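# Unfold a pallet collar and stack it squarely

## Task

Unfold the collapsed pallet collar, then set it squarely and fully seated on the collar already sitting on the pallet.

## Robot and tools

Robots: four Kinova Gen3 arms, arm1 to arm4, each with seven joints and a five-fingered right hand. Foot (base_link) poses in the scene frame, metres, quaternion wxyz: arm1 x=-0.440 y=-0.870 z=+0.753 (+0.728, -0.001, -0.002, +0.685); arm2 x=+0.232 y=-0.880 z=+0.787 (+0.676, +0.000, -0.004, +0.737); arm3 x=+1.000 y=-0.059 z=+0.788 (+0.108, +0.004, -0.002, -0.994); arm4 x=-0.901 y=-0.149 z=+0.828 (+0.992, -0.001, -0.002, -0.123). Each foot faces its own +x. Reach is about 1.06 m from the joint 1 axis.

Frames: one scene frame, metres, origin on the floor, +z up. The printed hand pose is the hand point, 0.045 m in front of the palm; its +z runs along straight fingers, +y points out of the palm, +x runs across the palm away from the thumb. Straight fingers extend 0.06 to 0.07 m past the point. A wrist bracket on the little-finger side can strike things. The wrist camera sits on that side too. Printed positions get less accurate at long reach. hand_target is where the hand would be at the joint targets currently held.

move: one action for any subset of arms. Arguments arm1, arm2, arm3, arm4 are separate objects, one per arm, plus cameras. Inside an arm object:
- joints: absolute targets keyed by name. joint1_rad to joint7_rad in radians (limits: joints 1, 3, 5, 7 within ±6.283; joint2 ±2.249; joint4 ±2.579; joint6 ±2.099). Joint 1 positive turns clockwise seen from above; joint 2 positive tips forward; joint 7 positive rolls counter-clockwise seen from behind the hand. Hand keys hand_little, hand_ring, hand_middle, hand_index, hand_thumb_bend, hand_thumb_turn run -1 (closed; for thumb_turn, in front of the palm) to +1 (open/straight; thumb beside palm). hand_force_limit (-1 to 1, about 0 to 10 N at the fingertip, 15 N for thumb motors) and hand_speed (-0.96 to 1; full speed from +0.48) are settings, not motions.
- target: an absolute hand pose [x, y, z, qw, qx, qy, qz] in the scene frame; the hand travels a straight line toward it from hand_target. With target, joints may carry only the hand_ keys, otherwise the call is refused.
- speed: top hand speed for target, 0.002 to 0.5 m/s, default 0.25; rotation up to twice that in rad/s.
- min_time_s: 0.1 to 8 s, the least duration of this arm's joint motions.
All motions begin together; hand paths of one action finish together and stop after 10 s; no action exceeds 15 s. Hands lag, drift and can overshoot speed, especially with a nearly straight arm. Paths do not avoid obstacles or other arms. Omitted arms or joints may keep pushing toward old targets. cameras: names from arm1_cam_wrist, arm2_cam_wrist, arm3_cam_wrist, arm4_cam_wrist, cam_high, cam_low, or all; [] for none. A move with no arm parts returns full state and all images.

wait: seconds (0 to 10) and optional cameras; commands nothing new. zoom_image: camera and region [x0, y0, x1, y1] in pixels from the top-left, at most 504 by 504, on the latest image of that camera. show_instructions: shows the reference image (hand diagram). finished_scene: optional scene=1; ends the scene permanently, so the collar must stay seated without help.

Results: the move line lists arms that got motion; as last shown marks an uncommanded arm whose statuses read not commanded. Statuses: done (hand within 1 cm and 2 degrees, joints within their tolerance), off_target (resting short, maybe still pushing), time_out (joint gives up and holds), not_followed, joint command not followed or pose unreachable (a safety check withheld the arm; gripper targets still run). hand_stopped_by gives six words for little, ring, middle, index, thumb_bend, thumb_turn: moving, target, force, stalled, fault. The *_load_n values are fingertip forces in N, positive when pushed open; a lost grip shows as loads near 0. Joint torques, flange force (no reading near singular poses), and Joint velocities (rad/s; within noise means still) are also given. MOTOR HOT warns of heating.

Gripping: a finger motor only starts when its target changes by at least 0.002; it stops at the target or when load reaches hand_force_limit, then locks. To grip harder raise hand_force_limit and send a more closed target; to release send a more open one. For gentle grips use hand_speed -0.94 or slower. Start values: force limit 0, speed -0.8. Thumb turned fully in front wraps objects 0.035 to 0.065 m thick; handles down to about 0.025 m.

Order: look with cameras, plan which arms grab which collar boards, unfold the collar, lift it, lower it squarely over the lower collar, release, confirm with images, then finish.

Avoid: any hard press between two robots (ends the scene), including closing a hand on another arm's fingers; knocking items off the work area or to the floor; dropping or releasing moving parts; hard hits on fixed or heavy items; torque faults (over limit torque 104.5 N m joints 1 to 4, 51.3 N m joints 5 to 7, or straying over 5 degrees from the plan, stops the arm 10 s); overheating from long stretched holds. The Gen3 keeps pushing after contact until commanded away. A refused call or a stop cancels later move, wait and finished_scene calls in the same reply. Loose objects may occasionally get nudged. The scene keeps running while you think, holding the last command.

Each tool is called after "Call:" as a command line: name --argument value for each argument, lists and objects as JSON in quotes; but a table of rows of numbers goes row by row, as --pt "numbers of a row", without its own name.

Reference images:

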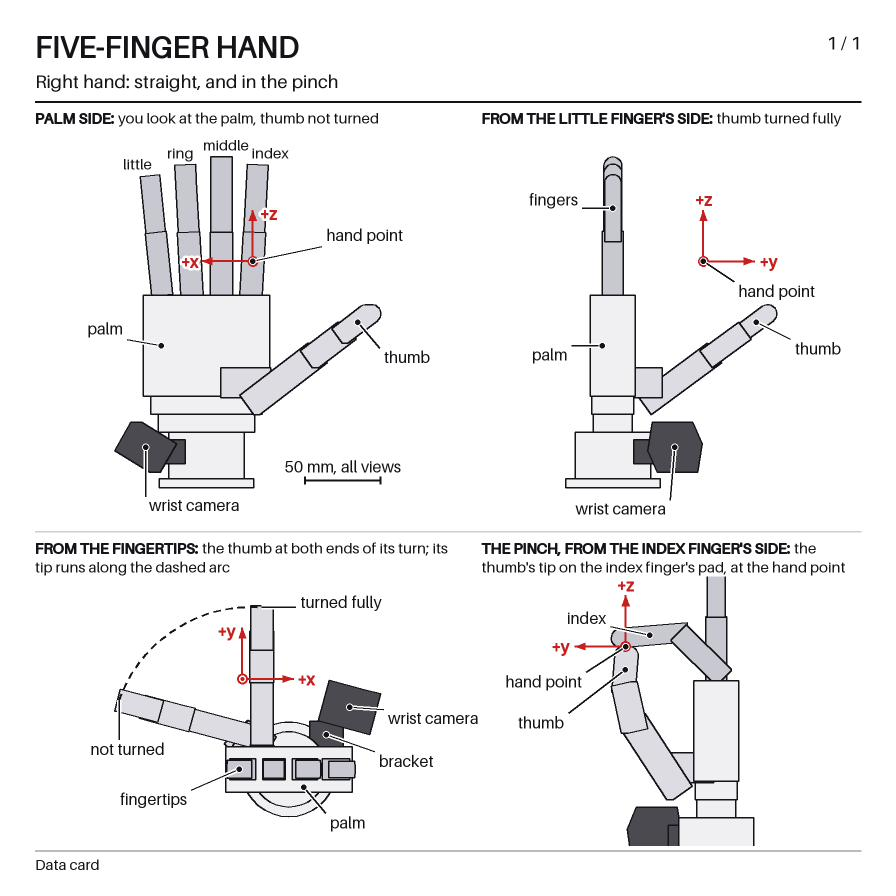

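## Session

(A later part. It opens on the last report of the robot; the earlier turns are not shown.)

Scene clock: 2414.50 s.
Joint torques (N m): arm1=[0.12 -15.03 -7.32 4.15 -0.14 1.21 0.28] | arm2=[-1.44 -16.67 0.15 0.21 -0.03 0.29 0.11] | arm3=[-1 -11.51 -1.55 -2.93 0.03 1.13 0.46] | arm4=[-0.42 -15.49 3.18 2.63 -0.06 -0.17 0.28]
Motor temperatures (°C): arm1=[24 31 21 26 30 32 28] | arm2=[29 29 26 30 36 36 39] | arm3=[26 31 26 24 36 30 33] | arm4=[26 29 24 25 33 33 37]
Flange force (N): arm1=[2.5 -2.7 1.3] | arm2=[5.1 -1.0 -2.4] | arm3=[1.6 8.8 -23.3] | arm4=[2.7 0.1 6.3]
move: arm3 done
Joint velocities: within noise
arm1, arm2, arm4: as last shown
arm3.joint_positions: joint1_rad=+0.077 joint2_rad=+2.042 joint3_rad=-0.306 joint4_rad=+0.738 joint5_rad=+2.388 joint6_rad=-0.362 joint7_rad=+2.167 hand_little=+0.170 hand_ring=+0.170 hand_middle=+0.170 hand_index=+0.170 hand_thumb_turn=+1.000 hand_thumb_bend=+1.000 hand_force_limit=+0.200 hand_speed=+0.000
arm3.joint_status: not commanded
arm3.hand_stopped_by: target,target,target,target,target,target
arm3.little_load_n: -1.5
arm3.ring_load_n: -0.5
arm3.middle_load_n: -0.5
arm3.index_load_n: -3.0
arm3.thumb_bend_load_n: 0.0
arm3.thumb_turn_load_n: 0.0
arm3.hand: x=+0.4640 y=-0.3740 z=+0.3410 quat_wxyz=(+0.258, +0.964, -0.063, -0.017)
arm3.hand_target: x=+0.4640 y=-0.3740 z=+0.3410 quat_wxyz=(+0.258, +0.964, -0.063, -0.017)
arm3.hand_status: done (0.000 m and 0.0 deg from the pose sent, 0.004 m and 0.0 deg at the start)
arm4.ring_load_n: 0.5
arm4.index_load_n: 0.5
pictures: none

Call:
move --arm3 '{"target": [0.461, -0.397, 0.347, 0.2583, 0.9639, -0.0632, -0.0169], "speed": 0.03}' --arm4 '{"target": [-0.5015, -0.4680, 0.350, 0.2556, 0.9540, 0.1511, 0.0405], "speed": 0.02}' --arm1 '{"target": [-0.0544, -0.582, 0.347, 0.0193, 0.0718, 0.9632, 0.2581], "speed": 0.02}' --cameras '["arm3_cam_wrist"]'

Scene clock: 2420.47 s.
Joint torques (N m): arm1=[0.01 -15.01 -7.32 4.27 -0.17 1.2 0.24] | arm2=[-1.45 -16.74 0.14 0.22 -0.04 0.23 0.12] | arm3=[-0.52 -18.02 -3.38 -3.83 -0.38 -0.43 0.55] | arm4=[0.3 -16.35 5.51 3.06 0.27 -0.07 0.66]
Motor temperatures (°C): arm1=[24 31 21 26 30 32 28] | arm2=[29 29 26 30 36 36 39] | arm3=[26 31 26 24 36 30 33] | arm4=[26 29 24 25 33 33 37]
Flange force (N): arm1=[2.8 -2.9 1.4] | arm2=[5.3 -1.2 -2.4] | arm3=[-0.2 3.7 -9.0] | arm4=[2.2 -3.8 5.3]
move: arm1 done; arm3 done; arm4 done
Joint velocities: within noise
arm1.joint_positions: joint1_rad=+1.926 joint2_rad=+2.158 joint3_rad=-0.811 joint4_rad=+1.431 joint5_rad=-0.802 joint6_rad=-0.352 joint7_rad=-0.175 hand_little=+0.170 hand_ring=+0.170 hand_middle=+0.170 hand_index=+0.170 hand_thumb_turn=+1.000 hand_thumb_bend=+1.000 hand_force_limit=+0.200 hand_speed=+0.200
arm1.joint_status: not commanded
arm1.hand_stopped_by: target,target,target,target,target,target
arm1.little_load_n: 0.0
arm1.ring_load_n: 0.0
arm1.middle_load_n: 0.0
arm1.index_load_n: 0.0
arm1.thumb_bend_load_n: 0.0
arm1.thumb_turn_load_n: 0.0
arm1.hand: x=-0.0544 y=-0.5820 z=+0.3470 quat_wxyz=(-0.019, -0.072, -0.963, -0.258)
arm1.hand_target: x=-0.0544 y=-0.5820 z=+0.3470 quat_wxyz=(-0.019, -0.072, -0.963, -0.258)
arm1.hand_status: done (0.000 m and 0.0 deg from the pose sent, 0.004 m and 0.0 deg at the start)
arm2: as last shown
arm2.thumb_turn_load_n: -0.5
arm3.joint_positions: joint1_rad=+0.026 joint2_rad=+2.032 joint3_rad=-0.297 joint4_rad=+0.723 joint5_rad=+2.378 joint6_rad=-0.361 joint7_rad=+2.119 hand_little=+0.170 hand_ring=+0.170 hand_middle=+0.170 hand_index=+0.170 hand_thumb_turn=+1.000 hand_thumb_bend=+1.000 hand_force_limit=+0.200 hand_speed=+0.000
arm3.joint_status: not commanded
arm3.hand_stopped_by: target,target,target,target,target,target
arm3.little_load_n: 0.0
arm3.ring_load_n: 0.0
arm3.middle_load_n: 0.0
arm3.index_load_n: 0.0
arm3.thumb_bend_load_n: 0.0
arm3.thumb_turn_load_n: 0.0
arm3.hand: x=+0.4610 y=-0.3970 z=+0.3470 quat_wxyz=(+0.258, +0.964, -0.063, -0.017)
arm3.hand_target: x=+0.4610 y=-0.3970 z=+0.3470 quat_wxyz=(+0.258, +0.964, -0.063, -0.017)
arm3.hand_status: done (0.000 m and 0.0 deg from the pose sent, 0.024 m and 0.0 deg at the start)
arm4.joint_positions: joint1_rad=-0.454 joint2_rad=+2.205 joint3_rad=+0.606 joint4_rad=+1.066 joint5_rad=-3.427 joint6_rad=+0.087 joint7_rad=-1.537 hand_little=+0.170 hand_ring=+0.170 hand_middle=+0.170 hand_index=+0.170 hand_thumb_turn=+1.000 hand_thumb_bend=+1.000 hand_force_limit=+0.200 hand_speed=+0.200
arm4.joint_status: not commanded
arm4.hand_stopped_by: target,target,target,target,target,target
arm4.little_load_n: -0.5
arm4.ring_load_n: 0.0
arm4.middle_load_n: 0.0
arm4.index_load_n: 0.0
arm4.thumb_bend_load_n: -0.5
arm4.thumb_turn_load_n: 0.0
arm4.hand: x=-0.5015 y=-0.4680 z=+0.3500 quat_wxyz=(-0.256, -0.954, -0.151, -0.041)
arm4.hand_target: x=-0.5015 y=-0.4680 z=+0.3500 quat_wxyz=(-0.256, -0.954, -0.151, -0.041)
arm4.hand_status: done (0.000 m and 0.0 deg from the pose sent, 0.004 m and 0.0 deg at the start)

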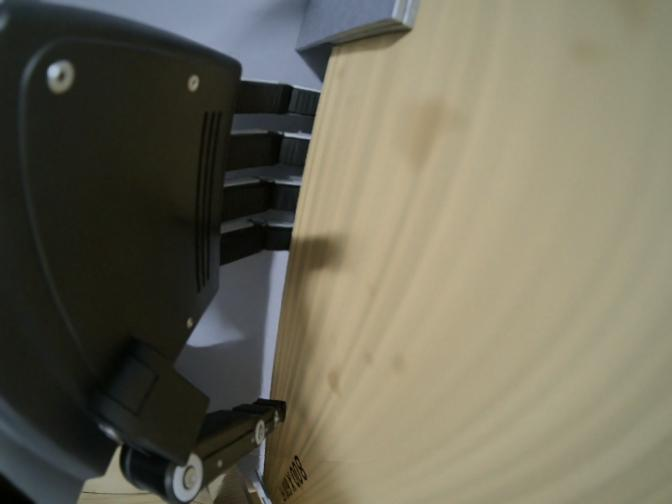

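Call:
move --arm3 '{"target": [0.4608, -0.399, 0.352, 0.2583, 0.9639, -0.0632, -0.0169], "speed": 0.03}' --arm4 '{"target": [-0.5018, -0.4670, 0.354, 0.2556, 0.9540, 0.1511, 0.0405], "speed": 0.02}' --arm1 '{"target": [-0.0544, -0.582, 0.351, 0.0193, 0.0718, 0.9632, 0.2581], "speed": 0.02}'

Scene clock: 2425.63 s.
Joint torques (N m): arm1=[0.22 -17.44 -10.84 7.15 0.1 3.35 0.37] | arm2=[-1.38 -16.75 0.09 0.2 -0.07 0.26 0.07] | arm3=[-0.59 -18.11 -3.47 -3.75 -0.36 -0.44 0.53] | arm4=[-0.74 -18.51 5.82 4.18 -0.02 -0.4 0.45]
Motor temperatures (°C): arm1=[24 31 21 26 30 32 28] | arm2=[29 29 26 30 36 36 39] | arm3=[26 31 26 24 36 30 33] | arm4=[26 29 24 25 33 33 37]
Flange force (N): arm1=[2.6 -7.4 11.5] | arm2=[5.1 -1.0 -2.2] | arm3=[-0.3 3.5 -8.9] | arm4=[3.2 -3.8 15.7]
move: arm1 done; arm3 done; arm4 done
Joint velocities: within noise
arm1.joint_positions: joint1_rad=+1.930 joint2_rad=+2.153 joint3_rad=-0.815 joint4_rad=+1.444 joint5_rad=-0.800 joint6_rad=-0.361 joint7_rad=-0.178 hand_little=+0.170 hand_ring=+0.170 hand_middle=+0.170 hand_index=+0.170 hand_thumb_turn=+1.000 hand_thumb_bend=+1.000 hand_force_limit=+0.200 hand_speed=+0.200
arm1.joint_status: not commanded
arm1.hand_stopped_by: target,target,target,target,target,target
arm1.little_load_n: 1.0
arm1.ring_load_n: 3.0
arm1.middle_load_n: 2.0
arm1.index_load_n: 3.5
arm1.thumb_bend_load_n: 0.0
arm1.thumb_turn_load_n: 0.0
arm1.hand: x=-0.0544 y=-0.5820 z=+0.3510 quat_wxyz=(-0.019, -0.072, -0.963, -0.258)
arm1.hand_target: x=-0.0544 y=-0.5820 z=+0.3510 quat_wxyz=(-0.019, -0.072, -0.963, -0.258)
arm1.hand_status: done (0.000 m and 0.0 deg from the pose sent, 0.004 m and 0.0 deg at the start)
arm2: as last shown
arm2.thumb_turn_load_n: 0.0
arm3.joint_positions: joint1_rad=+0.028 joint2_rad=+2.018 joint3_rad=-0.302 joint4_rad=+0.746 joint5_rad=+2.377 joint6_rad=-0.350 joint7_rad=+2.123 hand_little=+0.170 hand_ring=+0.170 hand_middle=+0.170 hand_index=+0.170 hand_thumb_turn=+1.000 hand_thumb_bend=+1.000 hand_force_limit=+0.200 hand_speed=+0.000
arm3.joint_status: not commanded
arm3.hand_stopped_by: target,target,target,target,target,target
arm3.little_load_n: 0.0
arm3.ring_load_n: 0.0
arm3.middle_load_n: 0.0
arm3.index_load_n: 0.5
arm3.thumb_bend_load_n: 0.0
arm3.thumb_turn_load_n: 0.0
arm3.hand: x=+0.4608 y=-0.3990 z=+0.3520 quat_wxyz=(+0.258, +0.964, -0.063, -0.017)
arm3.hand_target: x=+0.4608 y=-0.3990 z=+0.3520 quat_wxyz=(+0.258, +0.964, -0.063, -0.017)
arm3.hand_status: done (0.000 m and 0.0 deg from the pose sent, 0.005 m and 0.0 deg at the start)
arm4.joint_positions: joint1_rad=-0.457 joint2_rad=+2.194 joint3_rad=+0.599 joint4_rad=+1.085 joint5_rad=-3.423 joint6_rad=+0.096 joint7_rad=-1.534 hand_little=+0.170 hand_ring=+0.170 hand_middle=+0.170 hand_index=+0.170 hand_thumb_turn=+1.000 hand_thumb_bend=+1.000 hand_force_limit=+0.200 hand_speed=+0.200
arm4.joint_status: not commanded
arm4.hand_stopped_by: target,target,target,target,target,target
arm4.little_load_n: 1.5
arm4.ring_load_n: 2.0
arm4.middle_load_n: 2.5
arm4.index_load_n: 3.0
arm4.thumb_bend_load_n: -0.5
arm4.thumb_turn_load_n: 0.0
arm4.hand: x=-0.5018 y=-0.4670 z=+0.3540 quat_wxyz=(-0.256, -0.954, -0.151, -0.040)
arm4.hand_target: x=-0.5018 y=-0.4670 z=+0.3540 quat_wxyz=(-0.256, -0.954, -0.151, -0.040)
arm4.hand_status: done (0.000 m and 0.0 deg from the pose sent, 0.004 m and 0.0 deg at the start)
pictures: none

Call:
move --arm3 '{"target": [0.4608, -0.399, 0.357, 0.2583, 0.9639, -0.0632, -0.0169], "speed": 0.03}' --arm4 '{"target": [-0.5018, -0.4670, 0.357, 0.2556, 0.9540, 0.1511, 0.0405], "speed": 0.02}' --arm1 '{"target": [-0.0544, -0.582, 0.353, 0.0193, 0.0718, 0.9632, 0.2581], "speed": 0.02}'

Scene clock: 2430.13 s.
Joint torques (N m): arm1=[-0.4 -17.6 -11.89 9.08 0.24 4.34 0.66] | arm2=[-1.38 -16.64 0.09 0.23 -0.01 0.23 0.08] | arm3=[-1.53 -23.7 -6.66 -3.75 -0.92 -2.74 0.62] | arm4=[-0.82 -21.71 8.77 5.08 -0.11 -0.19 0.56]
Motor temperatures (°C): arm1=[24 31 21 26 30 32 28] | arm2=[29 29 26 30 36 36 39] | arm3=[25 31 26 24 36 30 33] | arm4=[26 29 24 25 33 33 37]
Flange force (N): arm1=[1.6 -9.6 15.3] | arm2=[5.1 -1.2 -2.5] | arm3=[-3.5 -3.0 3.5] | arm4=[3.1 -8.4 23.0]
move: arm1 done; arm3 done; arm4 done
Joint velocities: within noise
arm1.joint_positions: joint1_rad=+1.932 joint2_rad=+2.150 joint3_rad=-0.816 joint4_rad=+1.451 joint5_rad=-0.800 joint6_rad=-0.365 joint7_rad=-0.180 hand_little=+0.170 hand_ring=+0.170 hand_middle=+0.170 hand_index=+0.170 hand_thumb_turn=+1.000 hand_thumb_bend=+1.000 hand_force_limit=+0.200 hand_speed=+0.200
arm1.joint_status: not commanded
arm1.hand_stopped_by: target,target,target,target,target,target
arm1.little_load_n: 1.5
arm1.ring_load_n: 3.5
arm1.middle_load_n: 3.0
arm1.index_load_n: 4.0
arm1.thumb_bend_load_n: -0.5
arm1.thumb_turn_load_n: 0.0
arm1.hand: x=-0.0544 y=-0.5820 z=+0.3530 quat_wxyz=(-0.019, -0.072, -0.963, -0.258)
arm1.hand_target: x=-0.0544 y=-0.5820 z=+0.3530 quat_wxyz=(-0.019, -0.072, -0.963, -0.258)
arm1.hand_status: done (0.000 m and 0.0 deg from the pose sent, 0.002 m and 0.0 deg at the start)
arm2: as last shown
arm2.little_load_n: -0.5
arm3.joint_positions: joint1_rad=+0.034 joint2_rad=+2.003 joint3_rad=-0.308 joint4_rad=+0.771 joint5_rad=+2.376 joint6_rad=-0.339 joint7_rad=+2.131 hand_little=+0.170 hand_ring=+0.170 hand_middle=+0.170 hand_index=+0.170 hand_thumb_turn=+1.000 hand_thumb_bend=+1.000 hand_force_limit=+0.200 hand_speed=+0.000
arm3.joint_status: not commanded
arm3.hand_stopped_by: target,target,target,target,target,target
arm3.little_load_n: 3.0
arm3.ring_load_n: 5.0
arm3.middle_load_n: 3.5
arm3.index_load_n: 5.5
arm3.thumb_bend_load_n: 0.0
arm3.thumb_turn_load_n: 0.0
arm3.hand: x=+0.4608 y=-0.3990 z=+0.3570 quat_wxyz=(+0.258, +0.964, -0.063, -0.017)
arm3.hand_target: x=+0.4608 y=-0.3990 z=+0.3570 quat_wxyz=(+0.258, +0.964, -0.063, -0.017)
arm3.hand_status: done (0.000 m and 0.0 deg from the pose sent, 0.005 m and 0.0 deg at the start)
arm4.joint_positions: joint1_rad=-0.457 joint2_rad=+2.185 joint3_rad=+0.594 joint4_rad=+1.098 joint5_rad=-3.419 joint6_rad=+0.102 joint7_rad=-1.532 hand_little=+0.170 hand_ring=+0.170 hand_middle=+0.170 hand_index=+0.170 hand_thumb_turn=+1.000 hand_thumb_bend=+1.000 hand_force_limit=+0.200 hand_speed=+0.200
arm4.joint_status: not commanded
arm4.hand_stopped_by: target,target,target,target,target,target
arm4.little_load_n: 3.5
arm4.ring_load_n: 4.0
arm4.middle_load_n: 4.5
arm4.index_load_n: 4.0
arm4.thumb_bend_load_n: -0.5
arm4.thumb_turn_load_n: 0.0
arm4.hand: x=-0.5018 y=-0.4670 z=+0.3570 quat_wxyz=(-0.256, -0.954, -0.151, -0.040)
arm4.hand_target: x=-0.5018 y=-0.4670 z=+0.3570 quat_wxyz=(-0.256, -0.954, -0.151, -0.040)
arm4.hand_status: done (0.000 m and 0.0 deg from the pose sent, 0.003 m and 0.0 deg at the start)
pictures: none

Call:
move --arm3 '{"target": [0.4608, -0.399, 0.367, 0.2583, 0.9639, -0.0632, -0.0169], "speed": 0.02}' --arm4 '{"target": [-0.5018, -0.4670, 0.366, 0.2556, 0.9540, 0.1511, 0.0405], "speed": 0.02}' --arm1 '{"target": [-0.0544, -0.582, 0.362, 0.0193, 0.0718, 0.9632, 0.2581], "speed": 0.02}' --cameras '["all"]'

Scene clock: 2436.67 s.
Joint torques (N m): arm1=[-0.2 -18.88 -14.05 9.19 0.39 5.22 0.49] | arm2=[-1.47 -16.7 0.16 0.21 -0.03 0.23 0.11] | arm3=[-1.96 -25.87 -8.09 -4.17 -1.07 -3.18 0.65] | arm4=[-0.61 -21.85 9.59 6.06 -0.09 -0.32 0.71]
Motor temperatures (°C): arm1=[24 31 21 26 30 32 28] | arm2=[29 29 26 30 36 36 39] | arm3=[25 31 26 24 36 30 33] | arm4=[26 29 24 25 33 33 37]
Flange force (N): arm1=[4.1 -11.6 16.4] | arm2=[5.4 -1.2 -2.5] | arm3=[-3.1 -5.5 5.5] | arm4=[4.6 -9.5 25.5]
move: arm1 done; arm3 done; arm4 done
Joint velocities: within noise
arm1.joint_positions: joint1_rad=+1.941 joint2_rad=+2.137 joint3_rad=-0.823 joint4_rad=+1.480 joint5_rad=-0.796 joint6_rad=-0.385 joint7_rad=-0.187 hand_little=+0.170 hand_ring=+0.170 hand_middle=+0.170 hand_index=+0.171 hand_thumb_turn=+1.000 hand_thumb_bend=+1.000 hand_force_limit=+0.200 hand_speed=+0.200
arm1.joint_status: not commanded
arm1.hand_stopped_by: target,target,target,target,target,target
arm1.little_load_n: 1.5
arm1.ring_load_n: 4.0
arm1.middle_load_n: 4.0
arm1.index_load_n: 5.0
arm1.thumb_bend_load_n: 0.0
arm1.thumb_turn_load_n: 0.0
arm1.hand: x=-0.0544 y=-0.5820 z=+0.3620 quat_wxyz=(-0.019, -0.072, -0.963, -0.258)
arm1.hand_target: x=-0.0544 y=-0.5820 z=+0.3620 quat_wxyz=(-0.019, -0.072, -0.963, -0.258)
arm1.hand_status: done (0.000 m and 0.0 deg from the pose sent, 0.009 m and 0.0 deg at the start)
arm2: as last shown
arm2.little_load_n: 0.0
arm3.joint_positions: joint1_rad=+0.045 joint2_rad=+1.974 joint3_rad=-0.320 joint4_rad=+0.819 joint5_rad=+2.376 joint6_rad=-0.319 joint7_rad=+2.145 hand_little=+0.170 hand_ring=+0.170 hand_middle=+0.170 hand_index=+0.171 hand_thumb_turn=+1.000 hand_thumb_bend=+1.000 hand_force_limit=+0.200 hand_speed=+0.000
arm3.joint_status: not commanded
arm3.hand_stopped_by: target,target,target,target,target,target
arm3.little_load_n: 3.0
arm3.ring_load_n: 5.5
arm3.middle_load_n: 5.0
arm3.index_load_n: 7.0
arm3.thumb_bend_load_n: 0.0
arm3.thumb_turn_load_n: 0.0
arm3.hand: x=+0.4608 y=-0.3990 z=+0.3670 quat_wxyz=(+0.258, +0.964, -0.063, -0.017)
arm3.hand_target: x=+0.4608 y=-0.3990 z=+0.3670 quat_wxyz=(+0.258, +0.964, -0.063, -0.017)
arm3.hand_status: done (0.000 m and 0.0 deg from the pose sent, 0.010 m and 0.0 deg at the start)
arm4.joint_positions: joint1_rad=-0.457 joint2_rad=+2.160 joint3_rad=+0.581 joint4_rad=+1.136 joint5_rad=-3.407 joint6_rad=+0.120 joint7_rad=-1.525 hand_little=+0.170 hand_ring=+0.171 hand_middle=+0.170 hand_index=+0.170 hand_thumb_turn=+1.000 hand_thumb_bend=+1.000 hand_force_limit=+0.200 hand_speed=+0.200
arm4.joint_status: not commanded
arm4.hand_stopped_by: target,target,target,target,target,target
arm4.little_load_n: 4.0
arm4.ring_load_n: 4.5
arm4.middle_load_n: 4.5
arm4.index_load_n: 4.0
arm4.thumb_bend_load_n: 0.0
arm4.thumb_turn_load_n: 0.0
arm4.hand: x=-0.5018 y=-0.4670 z=+0.3660 quat_wxyz=(-0.256, -0.954, -0.151, -0.040)
arm4.hand_target: x=-0.5018 y=-0.4670 z=+0.3660 quat_wxyz=(-0.256, -0.954, -0.151, -0.041)
arm4.hand_status: done (0.000 m and 0.0 deg from the pose sent, 0.009 m and 0.0 deg at the start)
pictures: arm1_cam_wrist, arm2_cam_wrist, arm3_cam_wrist, arm4_cam_wrist, cam_high, cam_low

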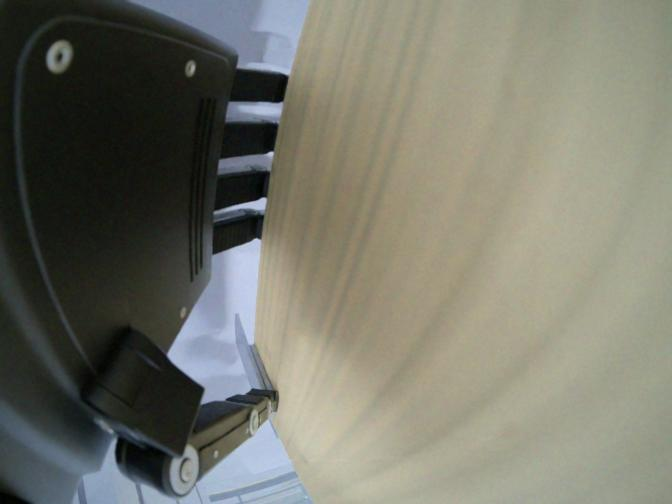

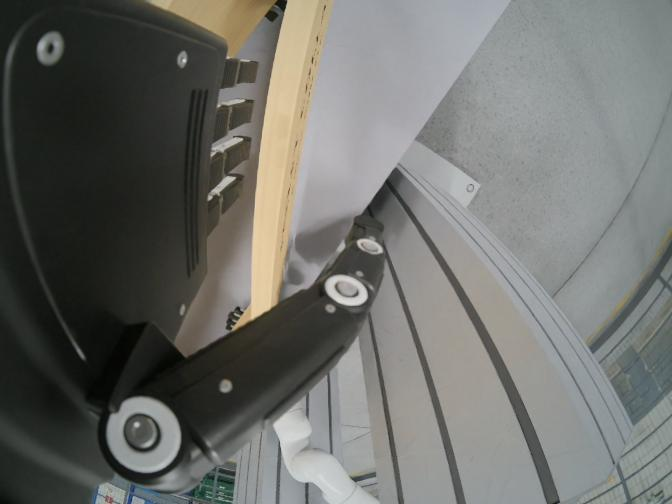

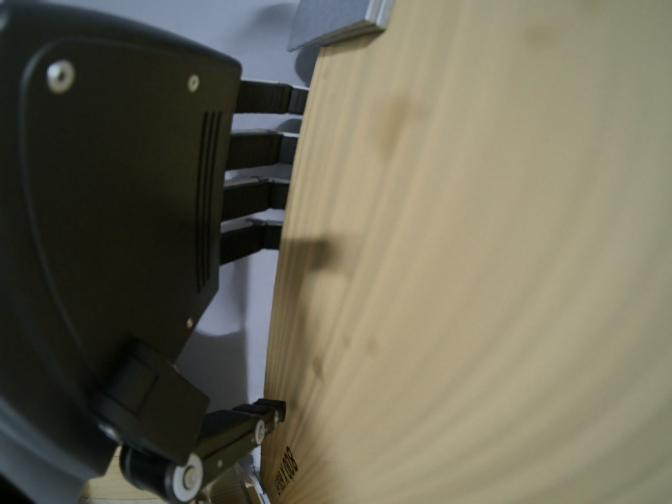

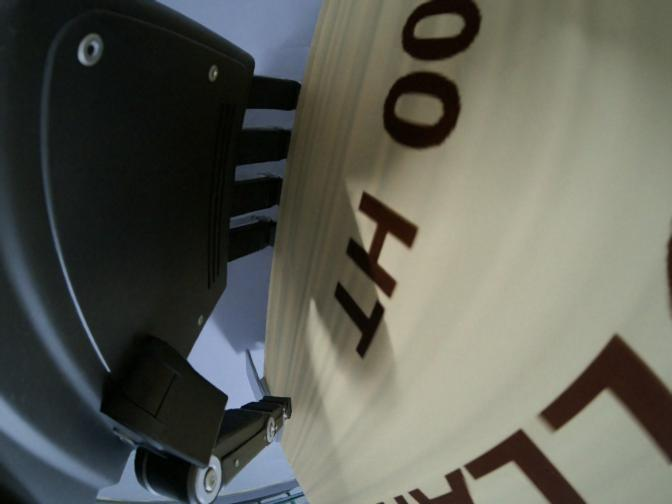

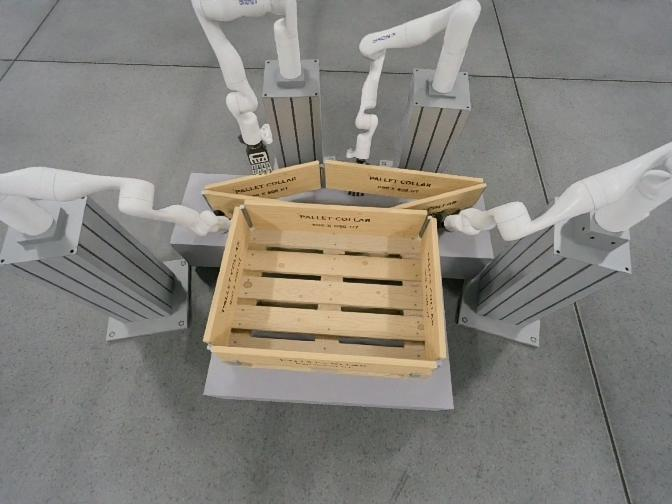

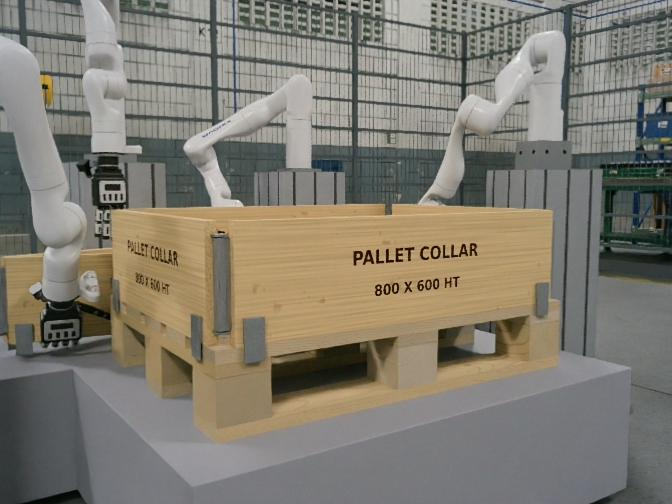

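Call:
move --arm1 '{"joints": {"hand_little": 0.08, "hand_ring": 0.08, "hand_middle": 0.08, "hand_index": 0.08, "hand_speed": -0.85, "hand_force_limit": 0.9}}' --arm3 '{"joints": {"hand_little": 0.08, "hand_ring": 0.08, "hand_middle": 0.08, "hand_index": 0.08, "hand_speed": -0.85, "hand_force_limit": 0.9}}' --arm4 '{"joints": {"hand_little": 0.08, "hand_ring": 0.08, "hand_middle": 0.08, "hand_index": 0.08, "hand_speed": -0.85, "hand_force_limit": 0.9}}'

Call:
move --arm3 '{"target": [0.4608, -0.399, 0.427, 0.2583, 0.9639, -0.0632, -0.0169], "speed": 0.04}' --arm4 '{"target": [-0.5018, -0.4670, 0.426, 0.2556, 0.9540, 0.1511, 0.0405], "speed": 0.04}' --arm1 '{"target": [-0.0544, -0.582, 0.422, 0.0193, 0.0718, 0.9632, 0.2581], "speed": 0.04}' --cameras '["all"]'

Scene clock: 2453.33 s.
Joint torques (N m): arm1=[0.24 -18.89 -13.22 8.15 0.38 4.52 0.41] | arm2=[-1.4 -16.62 0.02 0.28 -0.05 0.25 0.11] | arm3=[-1.41 -26.65 -7.9 -4.68 -1.06 -2.96 0.68] | arm4=[-0.08 -22.41 10.06 6.36 -0.63 -0.51 0.33]
Motor temperatures (°C): arm1=[24 31 21 26 30 32 28] | arm2=[29 29 26 30 36 36 39] | arm3=[25 31 26 24 36 30 33] | arm4=[26 29 24 25 33 33 37]
Flange force (N): arm1=[4.2 -10.1 15.0] | arm2=[5.1 -1.1 -2.4] | arm3=[-2.4 -5.2 6.4] | arm4=[4.3 -10.3 26.0]
move: arm1 done; arm3 done; arm4 done
Joint velocities: within noise
arm1.joint_positions: joint1_rad=+1.941 joint2_rad=+2.137 joint3_rad=-0.823 joint4_rad=+1.480 joint5_rad=-0.796 joint6_rad=-0.385 joint7_rad=-0.187 hand_little=+0.080 hand_ring=+0.081 hand_middle=+0.081 hand_index=+0.082 hand_thumb_turn=+1.000 hand_thumb_bend=+1.000 hand_force_limit=+0.900 hand_speed=-0.850
arm1.joint_status: all done
arm1.hand_stopped_by: target,target,target,target,target,target
arm1.little_load_n: 1.0
arm1.ring_load_n: 3.0
arm1.middle_load_n: 4.0
arm1.index_load_n: 5.0
arm1.thumb_bend_load_n: 0.0
arm1.thumb_turn_load_n: 0.0
arm1.hand: x=-0.0544 y=-0.5820 z=+0.3620 quat_wxyz=(-0.019, -0.072, -0.963, -0.258)
arm1.hand_target: x=-0.0544 y=-0.5820 z=+0.3620 quat_wxyz=(-0.019, -0.072, -0.963, -0.258)
arm1.hand_status: not commanded
arm2.joint_positions: joint1_rad=+0.341 joint2_rad=+1.126 joint3_rad=-0.044 joint4_rad=+1.957 joint5_rad=+0.511 joint6_rad=+0.075 joint7_rad=+0.013 hand_little=+1.000 hand_ring=+1.000 hand_middle=+1.000 hand_index=+1.000 hand_thumb_turn=-1.000 hand_thumb_bend=+0.300 hand_force_limit=+0.200 hand_speed=+0.000
arm2.joint_status: not commanded
arm2.hand_stopped_by: target,target,fault,target,target,target
arm2.little_load_n: 0.0
arm2.ring_load_n: 0.0
arm2.middle_load_n: 0.0
arm2.index_load_n: 0.0
arm2.thumb_bend_load_n: 0.0
arm2.thumb_turn_load_n: 0.0
arm2.hand: x=+0.3305 y=-0.5650 z=+0.6200 quat_wxyz=(+0.000, +0.990, +0.143, +0.000)
arm2.hand_target: x=+0.3305 y=-0.5650 z=+0.6200 quat_wxyz=(+0.000, +0.990, +0.143, +0.000)
arm2.hand_status: not commanded
arm3.joint_positions: joint1_rad=+0.045 joint2_rad=+1.974 joint3_rad=-0.320 joint4_rad=+0.820 joint5_rad=+2.376 joint6_rad=-0.319 joint7_rad=+2.145 hand_little=+0.081 hand_ring=+0.081 hand_middle=+0.081 hand_index=+0.082 hand_thumb_turn=+1.000 hand_thumb_bend=+1.000 hand_force_limit=+0.900 hand_speed=-0.850
arm3.joint_status: all done
arm3.hand_stopped_by: target,target,target,target,target,target
arm3.little_load_n: 3.0
arm3.ring_load_n: 6.0
arm3.middle_load_n: 5.0
arm3.index_load_n: 7.5
arm3.thumb_bend_load_n: -0.5
arm3.thumb_turn_load_n: 0.0
arm3.hand: x=+0.4608 y=-0.3990 z=+0.3670 quat_wxyz=(+0.258, +0.964, -0.063, -0.017)
arm3.hand_target: x=+0.4608 y=-0.3990 z=+0.3670 quat_wxyz=(+0.258, +0.964, -0.063, -0.017)
arm3.hand_status: not commanded
arm4.joint_positions: joint1_rad=-0.457 joint2_rad=+2.160 joint3_rad=+0.581 joint4_rad=+1.136 joint5_rad=-3.407 joint6_rad=+0.120 joint7_rad=-1.525 hand_little=+0.081 hand_ring=+0.082 hand_middle=+0.082 hand_index=+0.081 hand_thumb_turn=+1.000 hand_thumb_bend=+1.000 hand_force_limit=+0.900 hand_speed=-0.850
arm4.joint_status: all done
arm4.hand_stopped_by: target,target,target,target,target,target
arm4.little_load_n: 4.5
arm4.ring_load_n: 5.5
arm4.middle_load_n: 6.0
arm4.index_load_n: 5.0
arm4.thumb_bend_load_n: 0.0
arm4.thumb_turn_load_n: 0.0
arm4.hand: x=-0.5018 y=-0.4670 z=+0.3660 quat_wxyz=(-0.256, -0.954, -0.151, -0.040)
arm4.hand_target: x=-0.5018 y=-0.4670 z=+0.3660 quat_wxyz=(-0.256, -0.954, -0.151, -0.040)
arm4.hand_status: not commanded
pictures: none

Scene clock: 2455.33 s.
Joint torques (N m): arm1=[0.19 -19.16 -14.89 8.03 0.77 4.66 0.42] | arm2=[-1.42 -16.63 0.16 0.18 -0.03 0.29 0.12] | arm3=[-1.04 -28.3 -9.87 -4.8 -0.91 -2.69 0.62] | arm4=[-0.51 -23.97 11.39 5.73 -1.02 0.04 0.44]
Motor temperatures (°C): arm1=[24 31 21 26 30 32 28] | arm2=[29 29 26 30 36 36 39] | arm3=[25 32 26 24 36 30 33] | arm4=[26 29 24 25 33 33 37]
Flange force (N): arm1=[6.2 -11.0 15.0] | arm2=[5.0 -1.0 -2.6] | arm3=[-1.7 -6.3 7.0] | arm4=[2.7 -10.1 24.6]
move: arm1 done; arm3 done; arm4 done
Joint velocities: within noise
arm1.joint_positions: joint1_rad=+1.980 joint2_rad=+2.049 joint3_rad=-0.870 joint4_rad=+1.659 joint5_rad=-0.795 joint6_rad=-0.499 joint7_rad=-0.236 hand_little=+0.080 hand_ring=+0.081 hand_middle=+0.081 hand_index=+0.082 hand_thumb_turn=+1.000 hand_thumb_bend=+1.000 hand_force_limit=+0.900 hand_speed=-0.850
arm1.joint_status: not commanded
arm1.hand_stopped_by: target,target,target,target,target,target
arm1.little_load_n: 1.0
arm1.ring_load_n: 3.0
arm1.middle_load_n: 3.5
arm1.index_load_n: 5.5
arm1.thumb_bend_load_n: 0.0
arm1.thumb_turn_load_n: 0.0
arm1.hand: x=-0.0544 y=-0.5820 z=+0.4220 quat_wxyz=(-0.019, -0.072, -0.963, -0.258)
arm1.hand_target: x=-0.0544 y=-0.5820 z=+0.4220 quat_wxyz=(-0.019, -0.072, -0.963, -0.258)
arm1.hand_status: done (0.000 m and 0.0 deg from the pose sent, 0.060 m and 0.0 deg at the start)
arm2: as last shown
arm3.joint_positions: joint1_rad=+0.099 joint2_rad=+1.820 joint3_rad=-0.370 joint4_rad=+1.057 joint5_rad=+2.371 joint6_rad=-0.226 joint7_rad=+2.188 hand_little=+0.081 hand_ring=+0.081 hand_middle=+0.082 hand_index=+0.082 hand_thumb_turn=+1.000 hand_thumb_bend=+1.000 hand_force_limit=+0.900 hand_speed=-0.850
arm3.joint_status: not commanded
arm3.hand_stopped_by: target,target,target,target,target,target
arm3.little_load_n: 3.0
arm3.ring_load_n: 5.5
arm3.middle_load_n: 5.0
arm3.index_load_n: 7.5
arm3.thumb_bend_load_n: 0.0
arm3.thumb_turn_load_n: 0.0
arm3.hand: x=+0.4608 y=-0.3990 z=+0.4270 quat_wxyz=(+0.258, +0.964, -0.063, -0.017)
arm3.hand_target: x=+0.4608 y=-0.3990 z=+0.4270 quat_wxyz=(+0.258, +0.964, -0.063, -0.017)
arm3.hand_status: done (0.000 m and 0.0 deg from the pose sent, 0.060 m and 0.0 deg at the start)
arm4.joint_positions: joint1_rad=-0.451 joint2_rad=+2.004 joint3_rad=+0.526 joint4_rad=+1.360 joint5_rad=-3.337 joint6_rad=+0.218 joint7_rad=-1.495 hand_little=+0.081 hand_ring=+0.082 hand_middle=+0.082 hand_index=+0.081 hand_thumb_turn=+1.000 hand_thumb_bend=+1.000 hand_force_limit=+0.900 hand_speed=-0.850
arm4.joint_status: not commanded
arm4.hand_stopped_by: target,target,target,target,target,target
arm4.little_load_n: 4.5
arm4.ring_load_n: 5.5
arm4.middle_load_n: 5.5
arm4.index_load_n: 5.0
arm4.thumb_bend_load_n: 0.0
arm4.thumb_turn_load_n: 0.0
arm4.hand: x=-0.5018 y=-0.4670 z=+0.4260 quat_wxyz=(-0.256, -0.954, -0.151, -0.041)
arm4.hand_target: x=-0.5018 y=-0.4670 z=+0.4260 quat_wxyz=(-0.256, -0.954, -0.151, -0.041)
arm4.hand_status: done (0.000 m and 0.0 deg from the pose sent, 0.060 m and 0.0 deg at the start)
pictures: arm1_cam_wrist, arm2_cam_wrist, arm3_cam_wrist, arm4_cam_wrist, cam_high, cam_low

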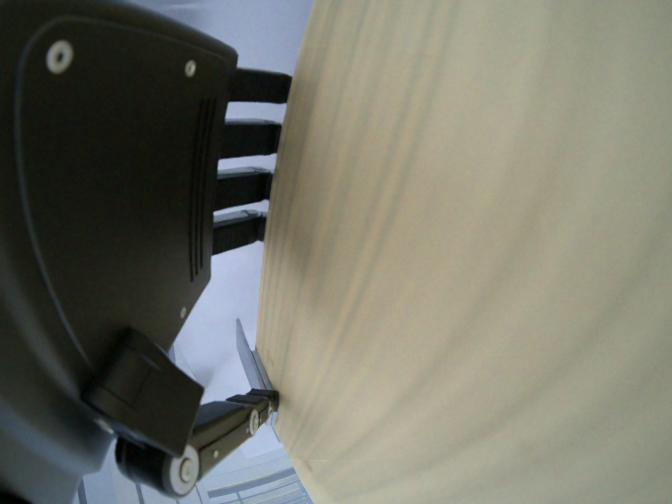

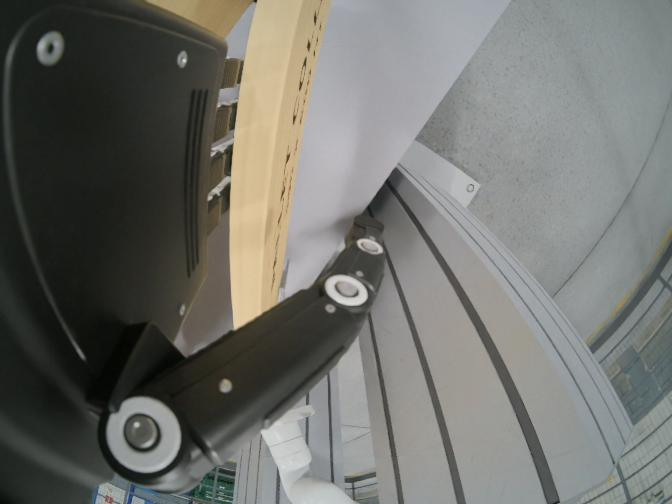

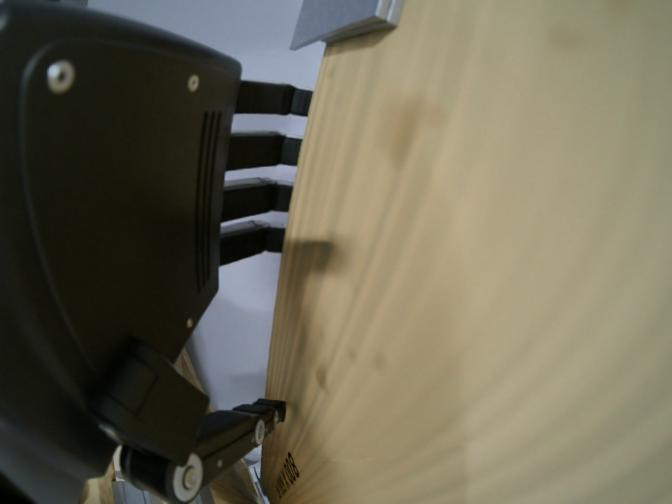

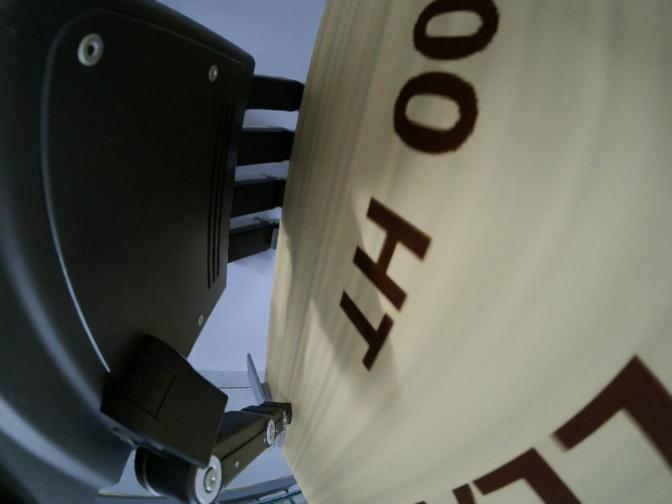

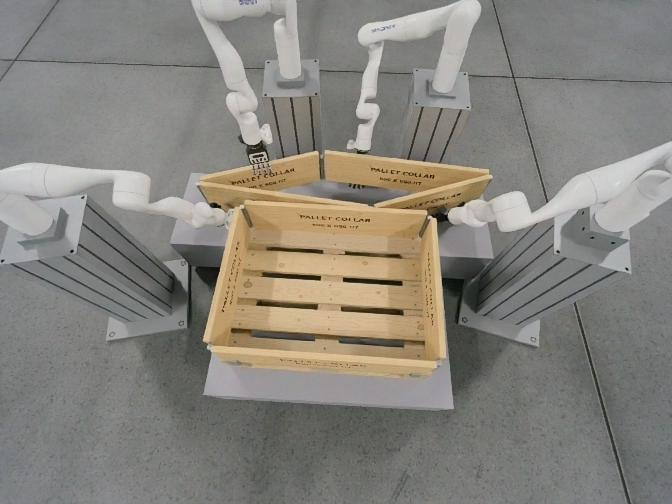

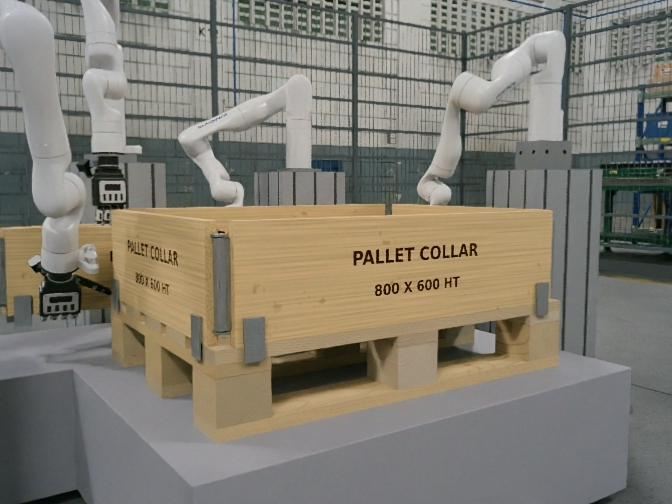

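Call:
move --arm2 '{"target": [0.3305, -0.5750, 0.85, 0, 0.9897, 0.1435, 0], "speed": 0.25}'

Call:
move --arm2 '{"target": [0.42, -0.70, 0.90, 0, 0.9897, 0.1435, 0], "speed": 0.25}' --arm3 '{"target": [0.4608, -0.399, 0.577, 0.2583, 0.9639, -0.0632, -0.0169], "speed": 0.06}' --arm4 '{"target": [-0.5018, -0.4670, 0.576, 0.2556, 0.9540, 0.1511, 0.0405], "speed": 0.06}' --arm1 '{"target": [-0.0544, -0.582, 0.572, 0.0193, 0.0718, 0.9632, 0.2581], "speed": 0.06}' --cameras '["arm1_cam_wrist", "arm3_cam_wrist", "arm4_cam_wrist", "cam_high", "cam_low"]'

Scene clock: 2467.97 s.
Joint torques (N m): arm1=[0.24 -19.05 -14.94 8.15 0.77 4.66 0.39] | arm2=[-1.45 -13.31 -1.14 -3.93 -0.07 0.28 0.11] | arm3=[-0.96 -28.47 -9.84 -4.94 -0.92 -2.62 0.61] | arm4=[-0.64 -24.19 11.4 5.51 -1.02 0.11 0.42]
Motor temperatures (°C): arm1=[24 31 21 26 30 32 28] | arm2=[29 29 26 30 36 36 39] | arm3=[25 32 26 24 36 30 33] | arm4=[26 29 25 25 33 33 37]
Flange force (N): arm1=[5.5 -11.1 15.3] | arm2=[3.0 2.1 -2.8] | arm3=[-1.5 -6.4 7.0] | arm4=[2.2 -10.1 24.5]
move: arm2 done
Joint velocities: within noise
arm1, arm3, arm4: as last shown
arm1.joint_positions: joint1_rad=+1.980 joint2_rad=+2.049 joint3_rad=-0.871 joint4_rad=+1.659 joint5_rad=-0.795 joint6_rad=-0.499 joint7_rad=-0.236 hand_little=+0.080 hand_ring=+0.081 hand_middle=+0.081 hand_index=+0.082 hand_thumb_turn=+1.000 hand_thumb_bend=+1.000 hand_force_limit=+0.900 hand_speed=-0.850
arm1.middle_load_n: 4.0
arm1.index_load_n: 5.0
arm2.joint_positions: joint1_rad=+0.578 joint2_rad=+0.567 joint3_rad=-0.362 joint4_rad=+2.009 joint5_rad=+0.324 joint6_rad=+0.628 joint7_rad=+0.203 hand_little=+1.000 hand_ring=+1.000 hand_middle=+1.000 hand_index=+1.000 hand_thumb_turn=-1.000 hand_thumb_bend=+0.300 hand_force_limit=+0.200 hand_speed=+0.000
arm2.joint_status: not commanded
arm2.hand_stopped_by: target,target,fault,target,target,target
arm2.little_load_n: 0.0
arm2.ring_load_n: 0.0
arm2.middle_load_n: 0.0
arm2.index_load_n: 0.0
arm2.thumb_bend_load_n: 0.0
arm2.thumb_turn_load_n: 0.0
arm2.hand: x=+0.3305 y=-0.5750 z=+0.8500 quat_wxyz=(+0.000, +0.990, +0.144, +0.000)
arm2.hand_target: x=+0.3305 y=-0.5750 z=+0.8500 quat_wxyz=(+0.000, +0.990, +0.144, +0.000)
arm2.hand_status: done (0.000 m and 0.0 deg from the pose sent, 0.230 m and 0.0 deg at the start)
pictures: none

Scene clock: 2470.97 s.
Joint torques (N m): arm1=[-0.22 -18.72 -15.68 6.59 1.16 4.52 0.49] | arm2=[-1.46 -9.9 -0.85 -4.42 -0.03 0.25 0.11] | arm3=[-0.52 -28.91 -11.02 -5.93 -0.73 -2.19 0.56] | arm4=[-1.17 -26.5 12.83 3.11 -1.56 0.99 0.58]
Motor temperatures (°C): arm1=[24 31 21 26 30 32 28] | arm2=[29 29 26 30 36 36 39] | arm3=[25 32 26 24 36 30 33] | arm4=[26 29 25 25 33 33 37]
Flange force (N): arm1=[4.6 -11.1 17.1] | arm2=[1.6 3.6 -3.1] | arm3=[-1.1 -6.3 7.4] | arm4=[-0.8 -10.7 22.5]
move: arm1 done; arm2 done; arm3 done; arm4 done
Joint velocities: within noise
arm1.joint_positions: joint1_rad=+1.998 joint2_rad=+1.786 joint3_rad=-1.019 joint4_rad=+2.003 joint5_rad=-0.928 joint6_rad=-0.685 joint7_rad=-0.360 hand_little=+0.080 hand_ring=+0.081 hand_middle=+0.081 hand_index=+0.082 hand_thumb_turn=+1.000 hand_thumb_bend=+1.000 hand_force_limit=+0.900 hand_speed=-0.850
arm1.joint_status: not commanded
arm1.hand_stopped_by: target,target,target,target,target,target
arm1.little_load_n: 1.0
arm1.ring_load_n: 3.0
arm1.middle_load_n: 3.5
arm1.index_load_n: 5.0
arm1.thumb_bend_load_n: 0.0
arm1.thumb_turn_load_n: 0.0
arm1.hand: x=-0.0544 y=-0.5820 z=+0.5720 quat_wxyz=(-0.019, -0.072, -0.963, -0.258)
arm1.hand_target: x=-0.0544 y=-0.5820 z=+0.5720 quat_wxyz=(-0.019, -0.072, -0.963, -0.258)
arm1.hand_status: done (0.000 m and 0.0 deg from the pose sent, 0.150 m and 0.0 deg at the start)
arm2.joint_positions: joint1_rad=+1.034 joint2_rad=+0.345 joint3_rad=-0.428 joint4_rad=+2.170 joint5_rad=+0.225 joint6_rad=+0.676 joint7_rad=+0.652 hand_little=+1.000 hand_ring=+1.000 hand_middle=+1.000 hand_index=+1.000 hand_thumb_turn=-1.000 hand_thumb_bend=+0.300 hand_force_limit=+0.200 hand_speed=+0.000
arm2.joint_status: not commanded
arm2.hand_stopped_by: target,target,fault,target,target,target
arm2.little_load_n: 0.0
arm2.ring_load_n: 0.0
arm2.middle_load_n: 0.0
arm2.index_load_n: 0.0
arm2.thumb_bend_load_n: 0.0
arm2.thumb_turn_load_n: 0.0
arm2.hand: x=+0.4200 y=-0.7000 z=+0.9000 quat_wxyz=(+0.000, +0.990, +0.144, +0.000)
arm2.hand_target: x=+0.4200 y=-0.7000 z=+0.9000 quat_wxyz=(+0.000, +0.990, +0.144, +0.000)
arm2.hand_status: done (0.000 m and 0.0 deg from the pose sent, 0.162 m and 0.0 deg at the start)
arm3.joint_positions: joint1_rad=+0.140 joint2_rad=+1.468 joint3_rad=-0.394 joint4_rad=+1.443 joint5_rad=+2.334 joint6_rad=-0.157 joint7_rad=+2.144 hand_little=+0.081 hand_ring=+0.081 hand_middle=+0.082 hand_index=+0.082 hand_thumb_turn=+1.000 hand_thumb_bend=+1.000 hand_force_limit=+0.900 hand_speed=-0.850
arm3.joint_status: not commanded
arm3.hand_stopped_by: target,target,target,target,target,target
arm3.little_load_n: 3.0
arm3.ring_load_n: 6.0
arm3.middle_load_n: 5.0
arm3.index_load_n: 8.0
arm3.thumb_bend_load_n: 0.0
arm3.thumb_turn_load_n: -0.5
arm3.hand: x=+0.4608 y=-0.3990 z=+0.5770 quat_wxyz=(+0.258, +0.964, -0.063, -0.017)
arm3.hand_target: x=+0.4608 y=-0.3990 z=+0.5770 quat_wxyz=(+0.258, +0.964, -0.063, -0.017)
arm3.hand_status: done (0.000 m and 0.0 deg from the pose sent, 0.150 m and 0.0 deg at the start)
arm4.joint_positions: joint1_rad=-0.431 joint2_rad=+1.646 joint3_rad=+0.502 joint4_rad=+1.774 joint5_rad=-3.195 joint6_rad=+0.331 joint7_rad=-1.442 hand_little=+0.081 hand_ring=+0.082 hand_middle=+0.082 hand_index=+0.081 hand_thumb_turn=+1.000 hand_thumb_bend=+1.000 hand_force_limit=+0.900 hand_speed=-0.850
arm4.joint_status: not commanded
arm4.hand_stopped_by: target,target,target,target,target,target
arm4.little_load_n: 4.5
arm4.ring_load_n: 5.0
arm4.middle_load_n: 5.5
arm4.index_load_n: 5.0
arm4.thumb_bend_load_n: 0.0
arm4.thumb_turn_load_n: 0.0
arm4.hand: x=-0.5018 y=-0.4670 z=+0.5760 quat_wxyz=(-0.256, -0.954, -0.151, -0.041)
arm4.hand_target: x=-0.5018 y=-0.4670 z=+0.5760 quat_wxyz=(-0.256, -0.954, -0.151, -0.041)
arm4.hand_status: done (0.000 m and 0.0 deg from the pose sent, 0.150 m and 0.0 deg at the start)

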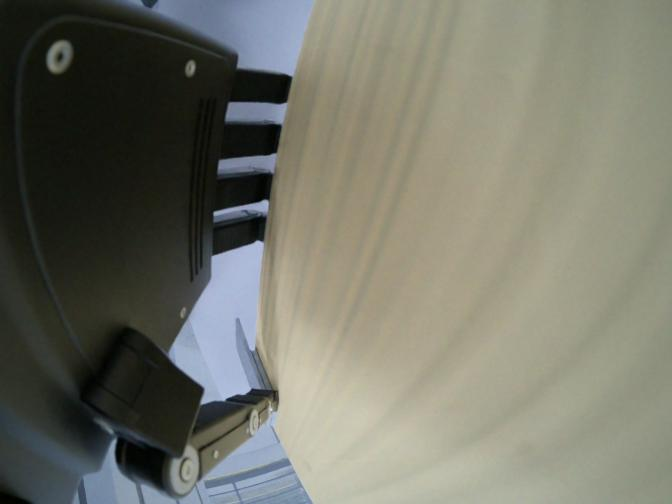

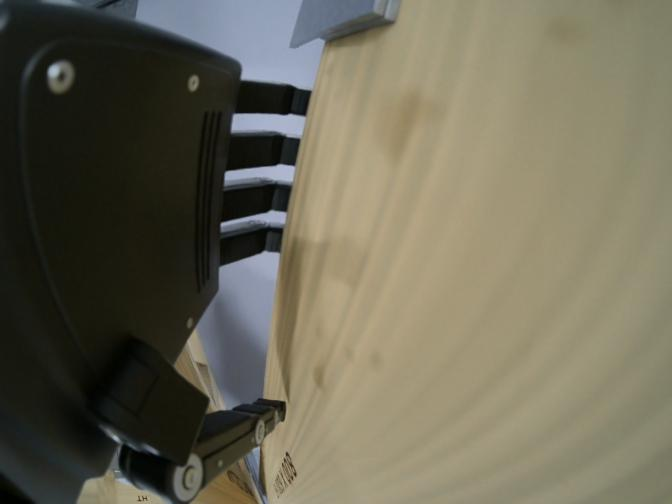

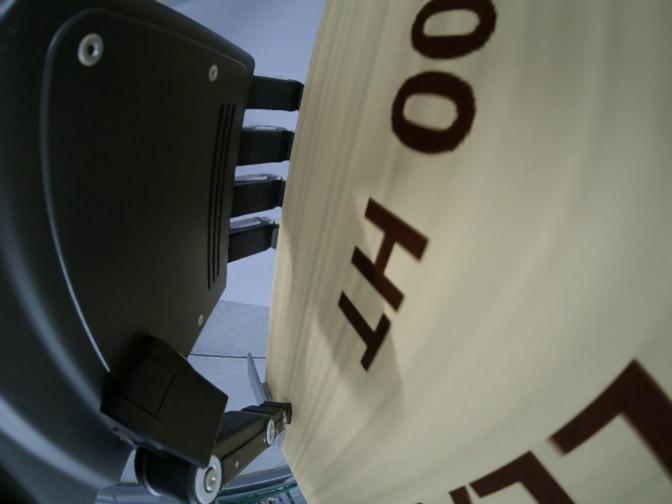

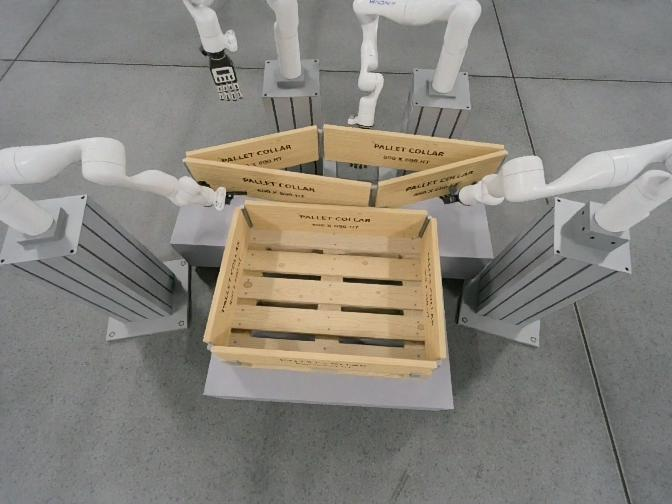

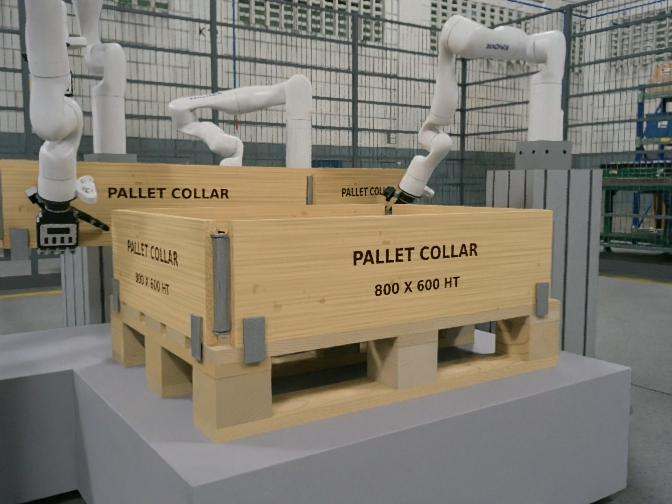

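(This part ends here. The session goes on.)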